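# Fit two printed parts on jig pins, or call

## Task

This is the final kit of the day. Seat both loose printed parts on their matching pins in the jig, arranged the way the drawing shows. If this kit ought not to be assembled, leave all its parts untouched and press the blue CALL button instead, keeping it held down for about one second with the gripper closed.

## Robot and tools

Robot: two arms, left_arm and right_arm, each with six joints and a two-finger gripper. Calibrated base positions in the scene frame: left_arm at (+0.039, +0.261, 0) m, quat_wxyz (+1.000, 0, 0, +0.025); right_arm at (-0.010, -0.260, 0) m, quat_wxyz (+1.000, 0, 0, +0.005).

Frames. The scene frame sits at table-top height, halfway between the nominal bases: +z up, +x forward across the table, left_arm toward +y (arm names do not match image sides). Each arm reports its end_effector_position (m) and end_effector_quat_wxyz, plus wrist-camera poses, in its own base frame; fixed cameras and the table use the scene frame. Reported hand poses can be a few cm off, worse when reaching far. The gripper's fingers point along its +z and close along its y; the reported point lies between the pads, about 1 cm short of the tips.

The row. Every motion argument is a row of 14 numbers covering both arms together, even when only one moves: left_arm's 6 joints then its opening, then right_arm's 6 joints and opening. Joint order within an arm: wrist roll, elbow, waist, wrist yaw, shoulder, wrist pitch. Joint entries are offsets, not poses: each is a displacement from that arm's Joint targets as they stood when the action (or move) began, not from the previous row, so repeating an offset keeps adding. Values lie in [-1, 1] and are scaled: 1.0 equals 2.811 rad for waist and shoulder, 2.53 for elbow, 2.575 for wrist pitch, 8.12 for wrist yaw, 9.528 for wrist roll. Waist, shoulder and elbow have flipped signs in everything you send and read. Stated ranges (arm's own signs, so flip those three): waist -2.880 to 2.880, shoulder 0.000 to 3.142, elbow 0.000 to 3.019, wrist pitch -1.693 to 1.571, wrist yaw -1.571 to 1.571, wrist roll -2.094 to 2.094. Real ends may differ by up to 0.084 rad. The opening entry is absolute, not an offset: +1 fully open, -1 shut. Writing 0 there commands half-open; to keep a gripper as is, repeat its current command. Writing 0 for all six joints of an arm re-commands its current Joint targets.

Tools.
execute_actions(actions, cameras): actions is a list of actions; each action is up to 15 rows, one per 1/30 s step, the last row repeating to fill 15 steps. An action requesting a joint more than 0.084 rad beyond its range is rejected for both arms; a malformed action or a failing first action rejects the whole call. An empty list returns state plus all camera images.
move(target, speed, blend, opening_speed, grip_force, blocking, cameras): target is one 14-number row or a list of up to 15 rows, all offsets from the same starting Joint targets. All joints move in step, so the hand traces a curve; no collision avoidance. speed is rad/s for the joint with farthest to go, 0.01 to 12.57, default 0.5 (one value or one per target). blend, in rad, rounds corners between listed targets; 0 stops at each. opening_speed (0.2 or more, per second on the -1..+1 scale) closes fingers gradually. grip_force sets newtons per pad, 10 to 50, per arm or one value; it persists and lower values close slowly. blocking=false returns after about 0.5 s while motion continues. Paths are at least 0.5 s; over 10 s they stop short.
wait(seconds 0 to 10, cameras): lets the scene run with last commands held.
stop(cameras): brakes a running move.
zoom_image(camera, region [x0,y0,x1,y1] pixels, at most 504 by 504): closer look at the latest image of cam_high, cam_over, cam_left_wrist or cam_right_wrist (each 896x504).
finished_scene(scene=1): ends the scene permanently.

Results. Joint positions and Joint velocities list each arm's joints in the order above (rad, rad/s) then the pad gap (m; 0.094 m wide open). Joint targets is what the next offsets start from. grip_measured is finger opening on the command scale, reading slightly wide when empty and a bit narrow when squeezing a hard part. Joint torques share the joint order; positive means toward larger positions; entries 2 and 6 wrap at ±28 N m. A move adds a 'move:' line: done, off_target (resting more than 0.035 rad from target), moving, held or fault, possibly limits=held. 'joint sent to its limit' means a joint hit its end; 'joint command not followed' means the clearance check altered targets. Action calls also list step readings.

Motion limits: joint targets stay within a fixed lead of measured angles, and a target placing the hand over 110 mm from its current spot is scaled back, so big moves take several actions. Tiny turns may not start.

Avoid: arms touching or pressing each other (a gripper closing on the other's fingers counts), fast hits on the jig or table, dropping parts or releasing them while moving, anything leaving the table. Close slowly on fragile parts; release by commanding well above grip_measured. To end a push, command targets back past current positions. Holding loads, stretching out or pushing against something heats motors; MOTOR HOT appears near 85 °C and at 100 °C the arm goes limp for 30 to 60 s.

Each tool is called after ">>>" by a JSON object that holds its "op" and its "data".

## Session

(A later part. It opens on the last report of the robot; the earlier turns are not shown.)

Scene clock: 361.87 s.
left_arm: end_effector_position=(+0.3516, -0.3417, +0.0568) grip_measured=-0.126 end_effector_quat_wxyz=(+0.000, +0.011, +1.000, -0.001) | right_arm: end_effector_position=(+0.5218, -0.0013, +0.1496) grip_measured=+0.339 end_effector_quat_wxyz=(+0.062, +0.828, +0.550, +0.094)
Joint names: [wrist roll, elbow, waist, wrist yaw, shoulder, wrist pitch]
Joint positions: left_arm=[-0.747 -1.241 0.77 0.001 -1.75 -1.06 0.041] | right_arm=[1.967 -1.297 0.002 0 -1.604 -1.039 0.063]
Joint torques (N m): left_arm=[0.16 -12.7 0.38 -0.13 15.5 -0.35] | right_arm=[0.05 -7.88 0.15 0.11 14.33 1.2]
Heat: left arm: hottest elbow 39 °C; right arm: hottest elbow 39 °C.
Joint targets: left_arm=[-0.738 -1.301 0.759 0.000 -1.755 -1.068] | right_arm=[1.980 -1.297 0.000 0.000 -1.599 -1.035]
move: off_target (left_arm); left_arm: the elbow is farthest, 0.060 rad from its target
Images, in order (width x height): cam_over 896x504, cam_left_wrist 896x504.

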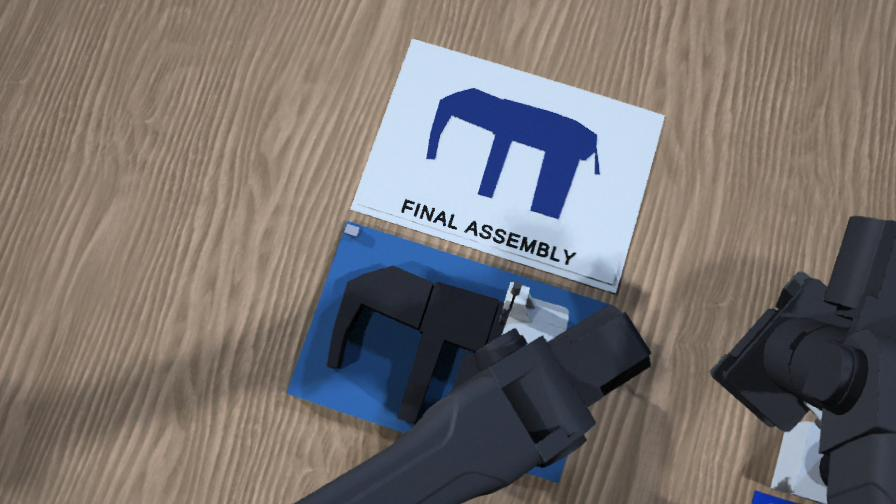

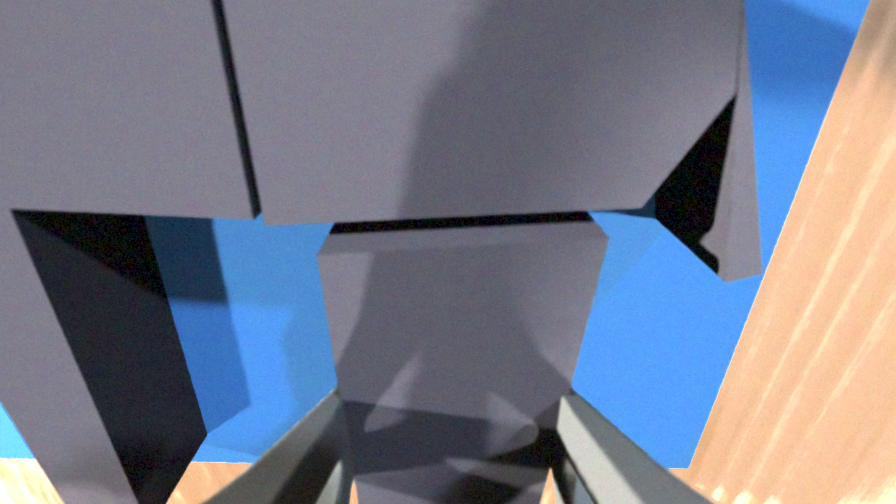

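>>> {"op": "move", "data": {"target": [0, 0.02885, 0, 0, -0.00676, 0.01903, -0.35, 0, 0, 0, 0, 0, 0, 0.34], "speed": 0.05, "cameras": ["cam_left_wrist"]}}

>>> {"op": "zoom_image", "data": {"camera": "cam_left_wrist", "region": [220, 120, 700, 380]}}

Scene clock: 365.47 s.
left_arm: end_effector_position=(+0.3545, -0.3445, +0.0510) grip_measured=-0.126 end_effector_quat_wxyz=(+0.004, +0.012, +1.000, -0.005) | right_arm: end_effector_position=(+0.5218, -0.0013, +0.1496) grip_measured=+0.339 end_effector_quat_wxyz=(+0.062, +0.828, +0.550, +0.094)
Joint names: [wrist roll, elbow, waist, wrist yaw, shoulder, wrist pitch]
Joint positions: left_arm=[-0.747 -1.239 0.77 0.001 -1.761 -1.036 0.041] | right_arm=[1.967 -1.297 0.002 0 -1.604 -1.039 0.063]
Joint torques (N m): left_arm=[0.21 -6.6 0.56 -0.12 15.03 0.75] | right_arm=[0.05 -7.9 0.21 0.12 14.1 1.21]
Heat: left arm: hottest elbow 39 °C; right arm: hottest elbow 39 °C.
Joint targets: left_arm=[-0.737 -1.228 0.759 0.000 -1.775 -1.019] | right_arm=[1.980 -1.297 0.000 0.000 -1.599 -1.035]
move: done
Images, in order (width x height): cam_left_wrist 896x504.

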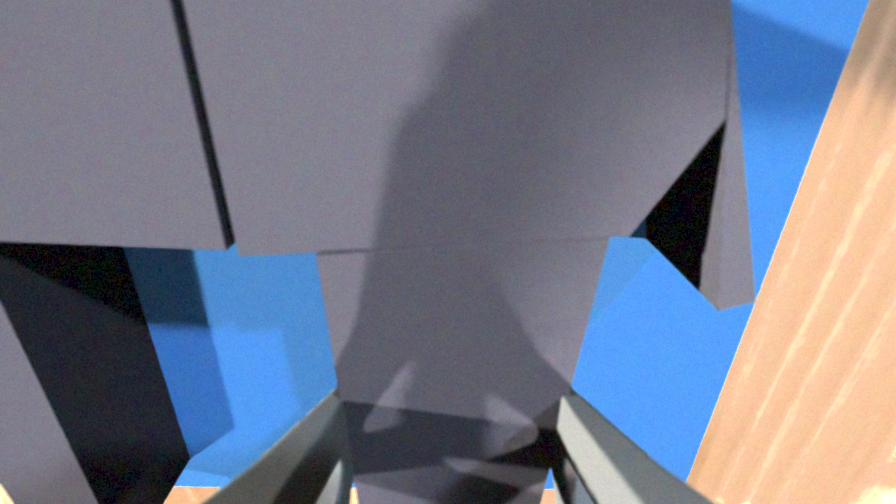

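Scaled by 1.050 from the camera's 896x504 image, which has a finer 1280x720 frame.

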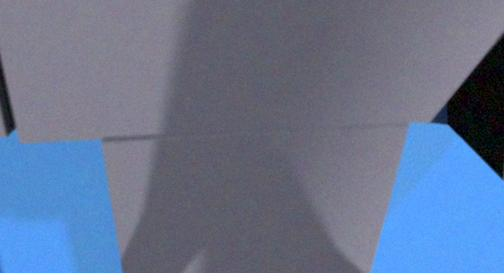

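>>> {"op": "move", "data": {"target": [0, 0.0046, 0, 0, 0, 0, -0.35, 0, 0, 0, 0, 0, 0, 0.34], "speed": 0.05, "cameras": ["cam_left_wrist"]}}

>>> {"op": "zoom_image", "data": {"camera": "cam_left_wrist", "region": [220, 120, 700, 380]}}

Scene clock: 367.47 s.
left_arm: end_effector_position=(+0.3542, -0.3443, +0.0503) grip_measured=-0.126 end_effector_quat_wxyz=(+0.004, +0.012, +1.000, -0.005) | right_arm: end_effector_position=(+0.5218, -0.0013, +0.1496) grip_measured=+0.339 end_effector_quat_wxyz=(+0.062, +0.828, +0.550, +0.094)
Joint names: [wrist roll, elbow, waist, wrist yaw, shoulder, wrist pitch]
Joint positions: left_arm=[-0.747 -1.237 0.77 0.001 -1.761 -1.034 0.041] | right_arm=[1.967 -1.297 0.002 0 -1.604 -1.039 0.063]
Joint torques (N m): left_arm=[0.19 -5.74 1.03 -0.13 14.92 0.62] | right_arm=[0.06 -7.83 0.09 0.12 13.92 1.18]
Heat: left arm: hottest elbow 39 °C; right arm: hottest elbow 39 °C.
Joint targets: left_arm=[-0.737 -1.216 0.759 0.000 -1.775 -1.018] | right_arm=[1.980 -1.297 0.000 0.000 -1.599 -1.035]
move: done
Images, in order (width x height): cam_left_wrist 896x504.

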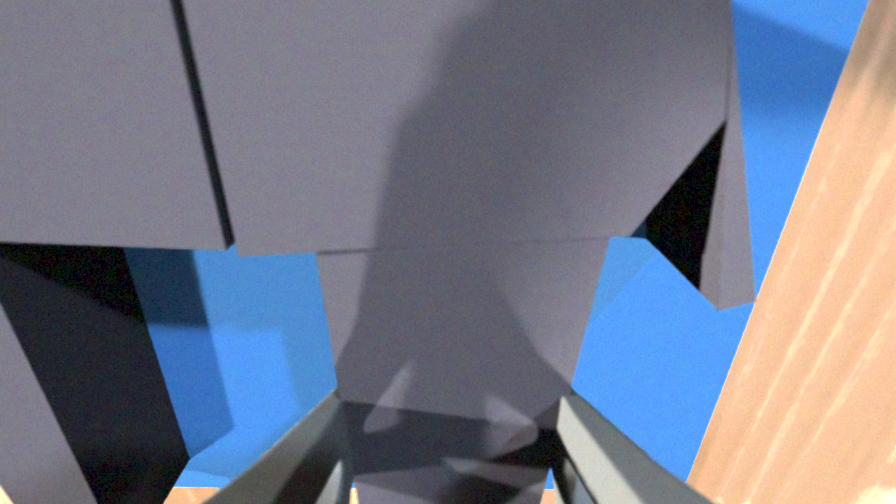

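Scaled by 1.050 from the camera's 896x504 image, which has a finer 1280x720 frame.

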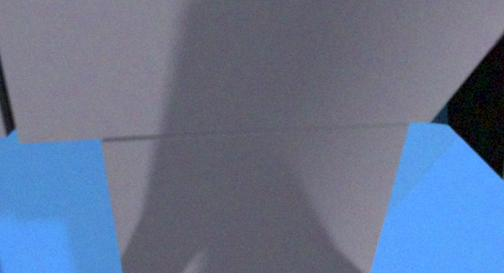

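>>> {"op": "move", "data": {"target": [0, 0, 0, 0, 0, -0.0159, -0.35, 0, 0, 0, 0, 0, 0, 0.34], "speed": 0.05, "cameras": ["cam_left_wrist"]}}

>>> {"op": "zoom_image", "data": {"camera": "cam_left_wrist", "region": [220, 120, 700, 380]}}

Scene clock: 370.03 s.
left_arm: end_effector_position=(+0.3531, -0.3431, +0.0503) grip_measured=-0.126 end_effector_quat_wxyz=(+0.002, +0.012, +1.000, -0.002) | right_arm: end_effector_position=(+0.5218, -0.0013, +0.1496) grip_measured=+0.339 end_effector_quat_wxyz=(+0.062, +0.828, +0.550, +0.094)
Joint names: [wrist roll, elbow, waist, wrist yaw, shoulder, wrist pitch]
Joint positions: left_arm=[-0.746 -1.237 0.77 0.001 -1.761 -1.04 0.041] | right_arm=[1.967 -1.297 0.002 0 -1.604 -1.039 0.063]
Joint torques (N m): left_arm=[0.18 -5.89 0.91 -0.12 14.86 -0.66] | right_arm=[0.07 -7.9 0.09 0.11 14.04 1.2]
Heat: left arm: hottest elbow 39 °C; right arm: hottest elbow 39 °C.
Joint targets: left_arm=[-0.737 -1.216 0.759 0.000 -1.775 -1.059] | right_arm=[1.980 -1.297 0.000 0.000 -1.599 -1.035]
move: done
Images, in order (width x height): cam_left_wrist 896x504.

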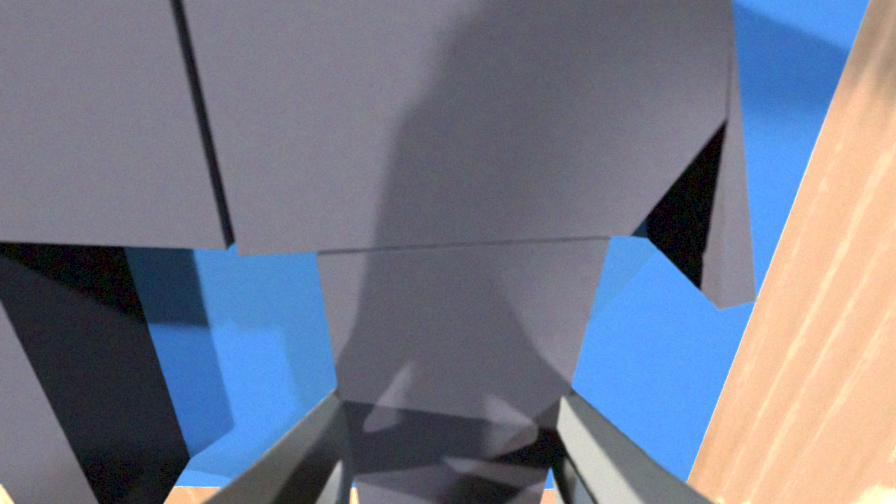

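Scaled by 1.050 from the camera's 896x504 image, which has a finer 1280x720 frame.

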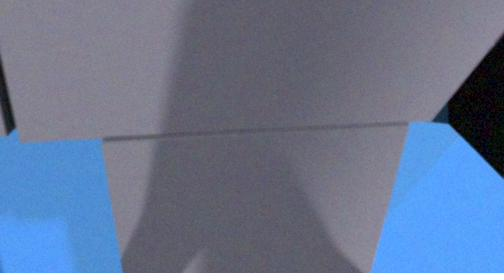

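>>> {"op": "move", "data": {"target": [0, 0, 0, 0, 0.011, 0, -0.35, 0, 0, 0, 0, 0, 0, 0.34], "speed": 0.06, "cameras": ["cam_left_wrist"]}}

>>> {"op": "zoom_image", "data": {"camera": "cam_left_wrist", "region": [220, 120, 700, 380]}}

Scene clock: 371.53 s.
left_arm: end_effector_position=(+0.3489, -0.3391, +0.0470) grip_measured=-0.126 end_effector_quat_wxyz=(-0.003, +0.012, +1.000, +0.002) | right_arm: end_effector_position=(+0.5218, -0.0013, +0.1496) grip_measured=+0.339 end_effector_quat_wxyz=(+0.062, +0.828, +0.550, +0.094)
Joint names: [wrist roll, elbow, waist, wrist yaw, shoulder, wrist pitch]
Joint positions: left_arm=[-0.745 -1.226 0.77 0.001 -1.76 -1.044 0.041] | right_arm=[1.967 -1.297 0.002 0 -1.604 -1.039 0.063]
Joint torques (N m): left_arm=[0.14 -6.64 0.15 -0.14 17.2 -0.64] | right_arm=[0.04 -7.86 0.09 0.12 13.8 1.2]
Heat: left arm: hottest elbow 39 °C; right arm: hottest elbow 39 °C.
Joint targets: left_arm=[-0.737 -1.216 0.759 0.000 -1.743 -1.059] | right_arm=[1.980 -1.297 0.000 0.000 -1.599 -1.035]
move: done
Images, in order (width x height): cam_left_wrist 896x504.

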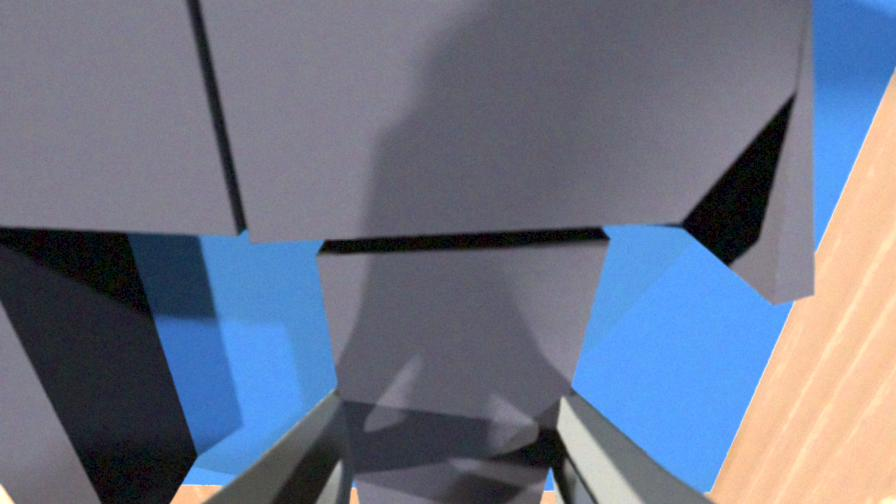

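Scaled by 1.050 from the camera's 896x504 image, which has a finer 1280x720 frame.

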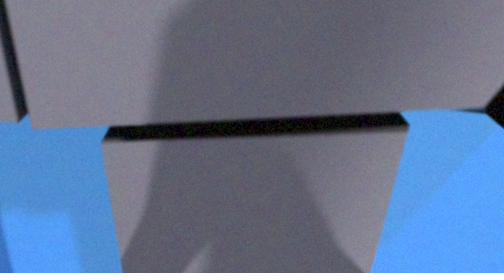

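>>> {"op": "move", "data": {"target": [0, 0.0044, 0, 0, -0.0135, 0.0167, -0.35, 0, 0, 0, 0, 0, 0, 0.34], "speed": 0.05, "cameras": ["cam_left_wrist"]}}

>>> {"op": "zoom_image", "data": {"camera": "cam_left_wrist", "region": [220, 120, 700, 380]}}

Scene clock: 374.17 s.
left_arm: end_effector_position=(+0.3493, -0.3394, +0.0405) grip_measured=-0.126 end_effector_quat_wxyz=(+0.000, +0.012, +1.000, +0.000) | right_arm: end_effector_position=(+0.5218, -0.0013, +0.1496) grip_measured=+0.339 end_effector_quat_wxyz=(+0.062, +0.828, +0.550, +0.094)
Joint names: [wrist roll, elbow, waist, wrist yaw, shoulder, wrist pitch]
Joint positions: left_arm=[-0.745 -1.214 0.77 0.001 -1.766 -1.018 0.041] | right_arm=[1.967 -1.297 0.002 0 -1.604 -1.039 0.063]
Joint torques (N m): left_arm=[0.16 -6.65 0.91 -0.11 14.74 0.16] | right_arm=[0.07 -7.87 0.15 0.11 14.15 1.26]
Heat: left arm: hottest elbow 38 °C; right arm: hottest elbow 39 °C.
Joint targets: left_arm=[-0.737 -1.205 0.759 0.000 -1.781 -1.016] | right_arm=[1.980 -1.297 0.000 0.000 -1.599 -1.035]
move: done
Images, in order (width x height): cam_left_wrist 896x504.

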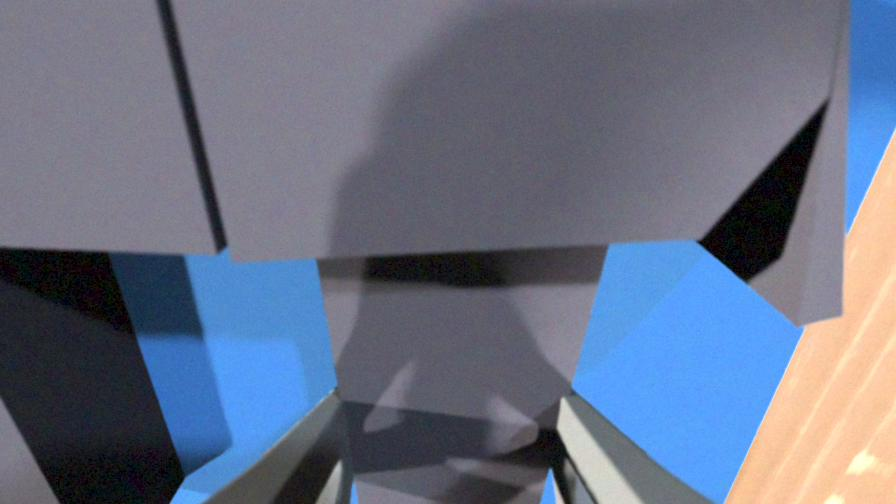

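Scaled by 1.050 from the camera's 896x504 image, which has a finer 1280x720 frame.

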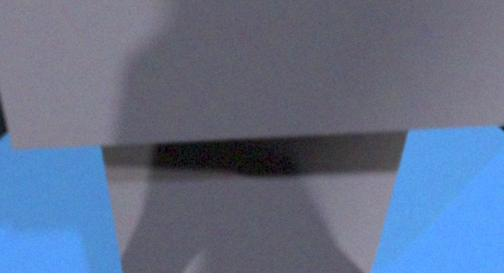

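>>> {"op": "move", "data": {"target": [0, 0.003, 0, 0, -0.004, 0.0045, -0.35, 0, 0, 0, 0, 0, 0, 0.34], "speed": 0.05}}

>>> {"op": "move", "data": {"target": [0, 0, 0, 0, -0.004, 0.0, -0.35, 0, 0, 0, 0, 0, 0, 0.34], "speed": 0.05, "cameras": ["cam_left_wrist"]}}

>>> {"op": "zoom_image", "data": {"camera": "cam_left_wrist", "region": [220, 120, 700, 380]}}

Scene clock: 375.43 s.
left_arm: end_effector_position=(+0.3500, -0.3401, +0.0402) grip_measured=-0.126 end_effector_quat_wxyz=(+0.002, +0.012, +1.000, -0.002) | right_arm: end_effector_position=(+0.5218, -0.0013, +0.1496) grip_measured=+0.339 end_effector_quat_wxyz=(+0.062, +0.828, +0.550, +0.094)
Joint names: [wrist roll, elbow, waist, wrist yaw, shoulder, wrist pitch]
Joint positions: left_arm=[-0.745 -1.212 0.77 0.001 -1.766 -1.012 0.041] | right_arm=[1.967 -1.297 0.002 0 -1.604 -1.039 0.063]
Joint torques (N m): left_arm=[0.14 -6.02 0.85 -0.11 13.74 0.38] | right_arm=[0.05 -7.87 -0.15 0.11 14.15 1.2]
Heat: left arm: hottest elbow 38 °C; right arm: hottest elbow 39 °C.
Joint targets: left_arm=[-0.737 -1.197 0.759 0.000 -1.793 -1.005] | right_arm=[1.980 -1.297 0.000 0.000 -1.599 -1.035]
move: done

Scene clock: 376.13 s.
left_arm: end_effector_position=(+0.3500, -0.3401, +0.0402) grip_measured=-0.126 end_effector_quat_wxyz=(+0.002, +0.012, +1.000, -0.002) | right_arm: end_effector_position=(+0.5218, -0.0013, +0.1496) grip_measured=+0.339 end_effector_quat_wxyz=(+0.062, +0.828, +0.550, +0.094)
Joint names: [wrist roll, elbow, waist, wrist yaw, shoulder, wrist pitch]
Joint positions: left_arm=[-0.745 -1.212 0.77 0.001 -1.766 -1.012 0.041] | right_arm=[1.967 -1.297 0.002 0 -1.604 -1.039 0.063]
Joint torques (N m): left_arm=[0.18 -6.04 0.73 -0.14 12.69 0.53] | right_arm=[0.06 -7.87 0.21 0.11 13.98 1.21]
Heat: left arm: hottest elbow 38 °C; right arm: hottest elbow 39 °C.
Joint targets: left_arm=[-0.737 -1.197 0.759 0.000 -1.804 -1.005] | right_arm=[1.980 -1.297 0.000 0.000 -1.599 -1.035]
move: off_target (left_arm); left_arm: the shoulder is farthest, 0.039 rad from its target
Images, in order (width x height): cam_left_wrist 896x504.

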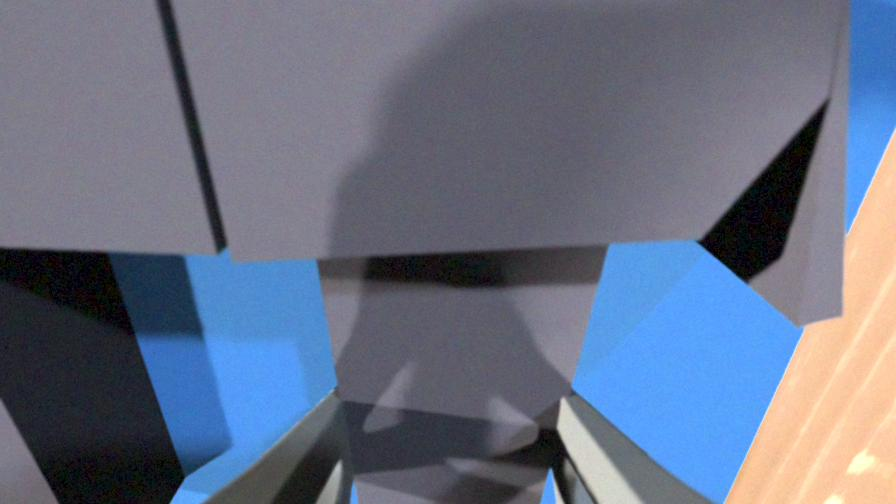

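Scaled by 1.050 from the camera's 896x504 image, which has a finer 1280x720 frame.

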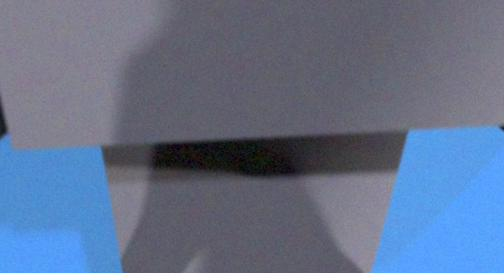

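>>> {"op": "move", "data": {"target": [[0, 0, 0, 0, 0.00996, 0, -0.35, 0, 0, 0, 0, 0, 0, 0.34], [0, 0, 0, 0, 0.00996, 0, 0.1, 0, 0, 0, 0, 0, 0, 0.34]], "speed": 0.1, "opening_speed": 1.0, "cameras": ["cam_left_wrist"]}}

Scene clock: 379.20 s.
left_arm: end_effector_position=(+0.3455, -0.3358, +0.0352) grip_measured=+0.098 end_effector_quat_wxyz=(-0.003, +0.012, +1.000, +0.002) | right_arm: end_effector_position=(+0.5218, -0.0013, +0.1496) grip_measured=+0.339 end_effector_quat_wxyz=(+0.062, +0.828, +0.550, +0.094)
Joint names: [wrist roll, elbow, waist, wrist yaw, shoulder, wrist pitch]
Joint positions: left_arm=[-0.745 -1.198 0.77 0.001 -1.766 -1.01 0.052] | right_arm=[1.967 -1.297 0.002 0 -1.604 -1.039 0.063]
Joint torques (N m): left_arm=[0.17 -7.25 0.44 -0.11 15.09 0.17] | right_arm=[0.06 -7.9 0.21 0.1 13.92 1.18]
Heat: left arm: hottest elbow 38 °C; right arm: hottest elbow 39 °C.
Joint targets: left_arm=[-0.737 -1.198 0.759 0.000 -1.776 -1.005] | right_arm=[1.980 -1.297 0.000 0.000 -1.599 -1.035]
move: done
Images, in order (width x height): cam_left_wrist 896x504.

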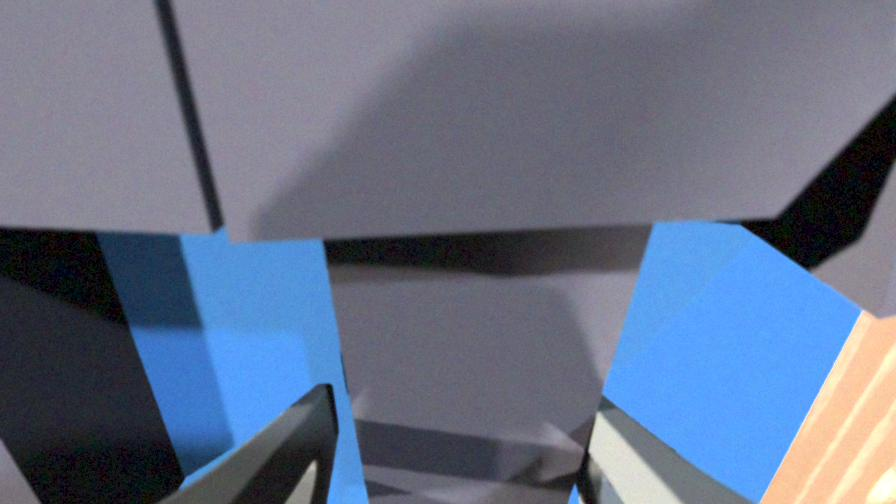

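>>> {"op": "move", "data": {"target": [[0, 0, 0, 0, 0.0217, 0, 0.1, 0, 0, 0, 0, 0, 0, 0.34], [0, 0, 0, 0, 0.0626, 0, 0.1, 0, 0, 0, 0, 0, 0, 0.34]], "speed": [0.08, 0.3], "blend": 0.01, "cameras": ["cam_left_wrist", "cam_over"]}}

>>> {"op": "zoom_image", "data": {"camera": "cam_left_wrist", "region": [200, 120, 700, 504]}}

Scene clock: 381.73 s.
left_arm: end_effector_position=(+0.3517, -0.3418, +0.1054) grip_measured=+0.099 end_effector_quat_wxyz=(+0.051, +0.012, +0.997, -0.049) | right_arm: end_effector_position=(+0.5218, -0.0013, +0.1496) grip_measured=+0.339 end_effector_quat_wxyz=(+0.062, +0.828, +0.550, +0.094)
Joint names: [wrist roll, elbow, waist, wrist yaw, shoulder, wrist pitch]
Joint positions: left_arm=[-0.745 -1.196 0.77 0.001 -1.614 -1.01 0.052] | right_arm=[1.967 -1.297 0.002 0 -1.604 -1.039 0.063]
Joint torques (N m): left_arm=[0.17 -8.1 0.97 -0.13 15.91 0.57] | right_arm=[0.05 -7.84 0.09 0.11 14.1 1.2]
Heat: left arm: hottest elbow 38 °C; right arm: hottest elbow 39 °C.
Joint targets: left_arm=[-0.737 -1.197 0.759 0.000 -1.600 -1.005] | right_arm=[1.980 -1.297 0.000 0.000 -1.599 -1.035]
move: done
Images, in order (width x height): cam_over 896x504, cam_left_wrist 896x504.

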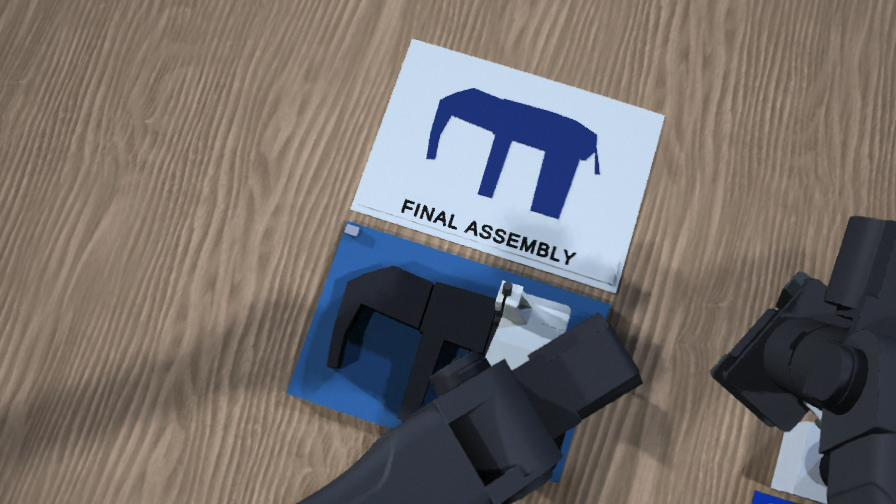

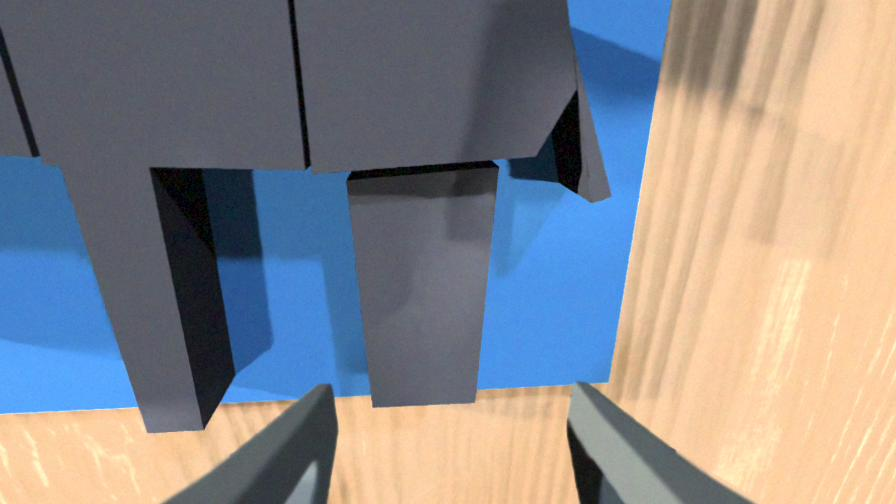

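Scaled by 1.008 from the camera's 896x504 image, which has a finer 1280x720 frame.

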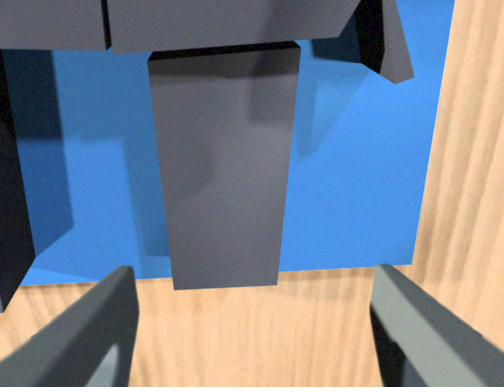

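>>> {"op": "move", "data": {"target": [[0, 0, 0, 0, -0.0391, 0, -1, 0, 0, 0, 0, 0, 0, 0.34], [0, 0, 0, 0, -0.0637, 0, -1, 0, 0, 0, 0, 0, 0, 0.34]], "speed": [0.25, 0.05], "blend": 0.01, "cameras": ["cam_left_wrist"]}}

Scene clock: 385.90 s.
left_arm: end_effector_position=(+0.3465, -0.3367, +0.0484) grip_measured=-0.988 end_effector_quat_wxyz=(+0.007, +0.012, +1.000, -0.007) | right_arm: end_effector_position=(+0.5218, -0.0013, +0.1496) grip_measured=+0.339 end_effector_quat_wxyz=(+0.062, +0.828, +0.550, +0.094)
Joint names: [wrist roll, elbow, waist, wrist yaw, shoulder, wrist pitch]
Joint positions: left_arm=[-0.745 -1.194 0.77 0.001 -1.735 -1.01 0.001] | right_arm=[1.967 -1.297 0.002 0 -1.604 -1.039 0.063]
Joint torques (N m): left_arm=[0.17 -7.54 0.79 -0.14 11.75 0.34] | right_arm=[0.05 -7.87 0.21 0.11 14.04 1.2]
Heat: left arm: hottest elbow 38 °C; right arm: hottest elbow 39 °C.
Joint targets: left_arm=[-0.737 -1.198 0.759 0.000 -1.779 -1.005] | right_arm=[1.980 -1.297 0.000 0.000 -1.599 -1.035]
move: off_target (left_arm); left_arm: the shoulder is farthest, 0.044 rad from its target
Images, in order (width x height): cam_left_wrist 896x504.

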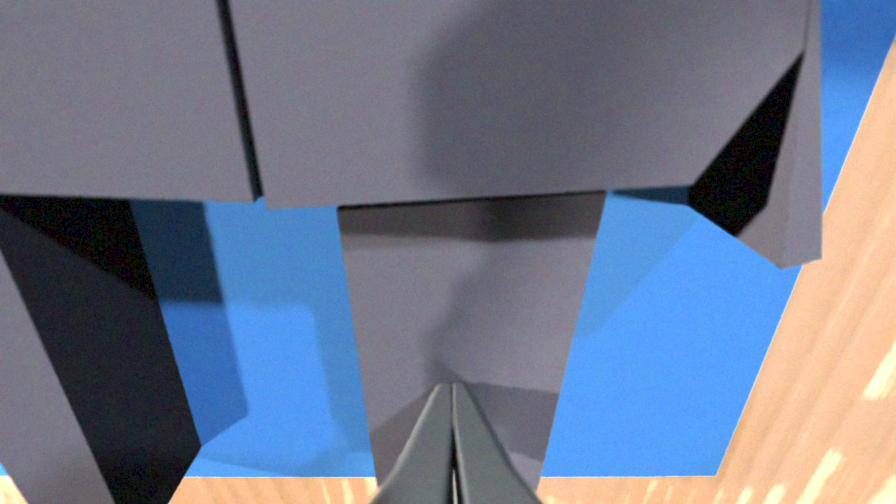

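>>> {"op": "move", "data": {"target": [[0, 0, 0, 0, 0.0281, 0, -1, 0, 0, 0, 0, 0, 0, 0.34], [0, 0, -0.1779, 0, 0.0815, 0, -1, 0, 0, 0.03, 0, 0, 0, 0.34]], "speed": [0.15, 0.8], "blend": 0.02, "cameras": ["cam_over", "cam_high"]}}

>>> {"op": "zoom_image", "data": {"camera": "cam_over", "region": [280, 210, 640, 490]}}

>>> {"op": "zoom_image", "data": {"camera": "cam_high", "region": [385, 210, 525, 325]}}

Scene clock: 388.57 s.
left_arm: end_effector_position=(+0.4736, -0.1269, +0.1252) grip_measured=-0.988 end_effector_quat_wxyz=(+0.080, -0.239, +0.967, -0.045) | right_arm: end_effector_position=(+0.5203, -0.0391, +0.1496) grip_measured=+0.339 end_effector_quat_wxyz=(+0.066, +0.847, +0.520, +0.091)
Joint names: [wrist roll, elbow, waist, wrist yaw, shoulder, wrist pitch]
Joint positions: left_arm=[-0.745 -1.194 0.261 0.001 -1.57 -1.01 0.001] | right_arm=[1.967 -1.297 0.074 0 -1.604 -1.039 0.063]
Joint torques (N m): left_arm=[0.19 -8.64 1.73 -0.09 16.32 0.68] | right_arm=[0.08 -7.84 0.91 0.11 14.15 1.2]
Heat: left arm: hottest elbow 38 °C; right arm: hottest elbow 40 °C.
Joint targets: left_arm=[-0.737 -1.198 0.258 0.000 -1.550 -1.005] | right_arm=[1.980 -1.297 0.085 0.000 -1.599 -1.035]
move: done
Images, in order (width x height): cam_high 896x504, cam_over 896x504.

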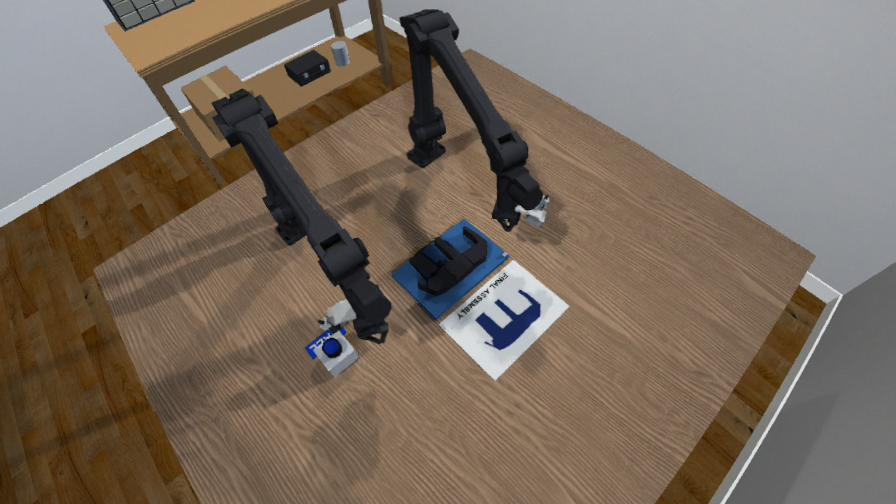

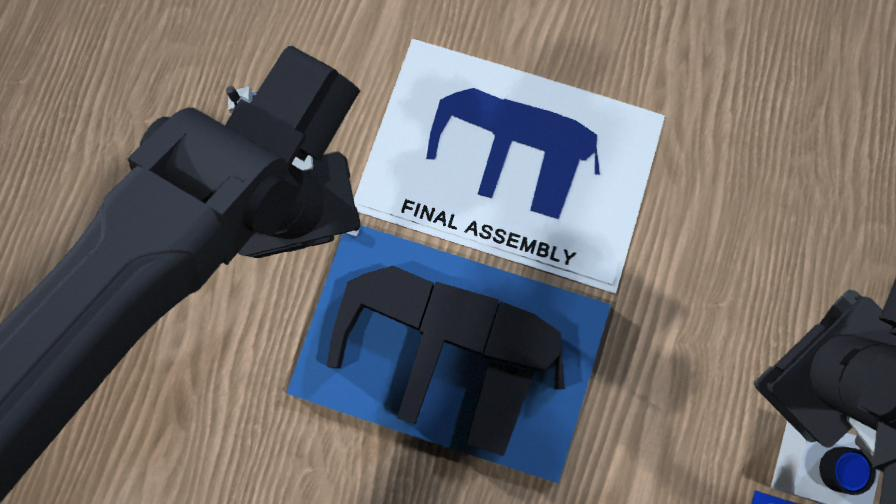

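Scaled by 1.400 from the camera's 896x504 image, which has a finer 1280x720 frame.

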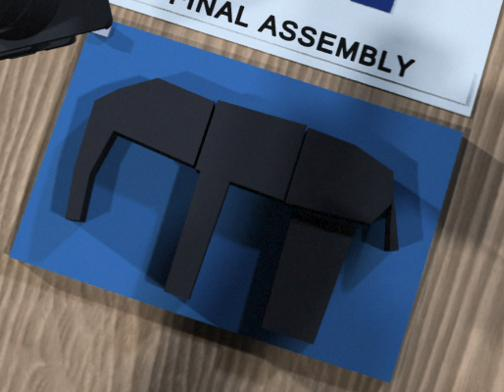

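Scaled by 3.600 from the camera's 896x504 image, which has a finer 1280x720 frame.

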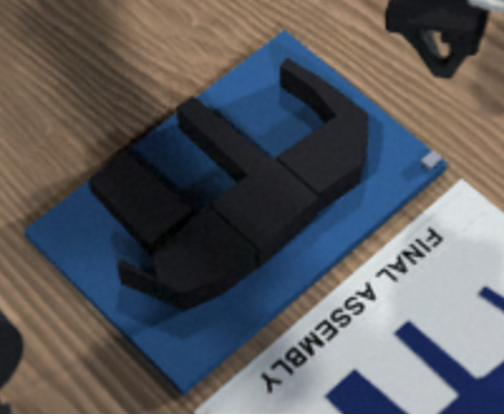

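>>> {"op": "finished_scene", "data": {}}

The scene is finished: the task was done.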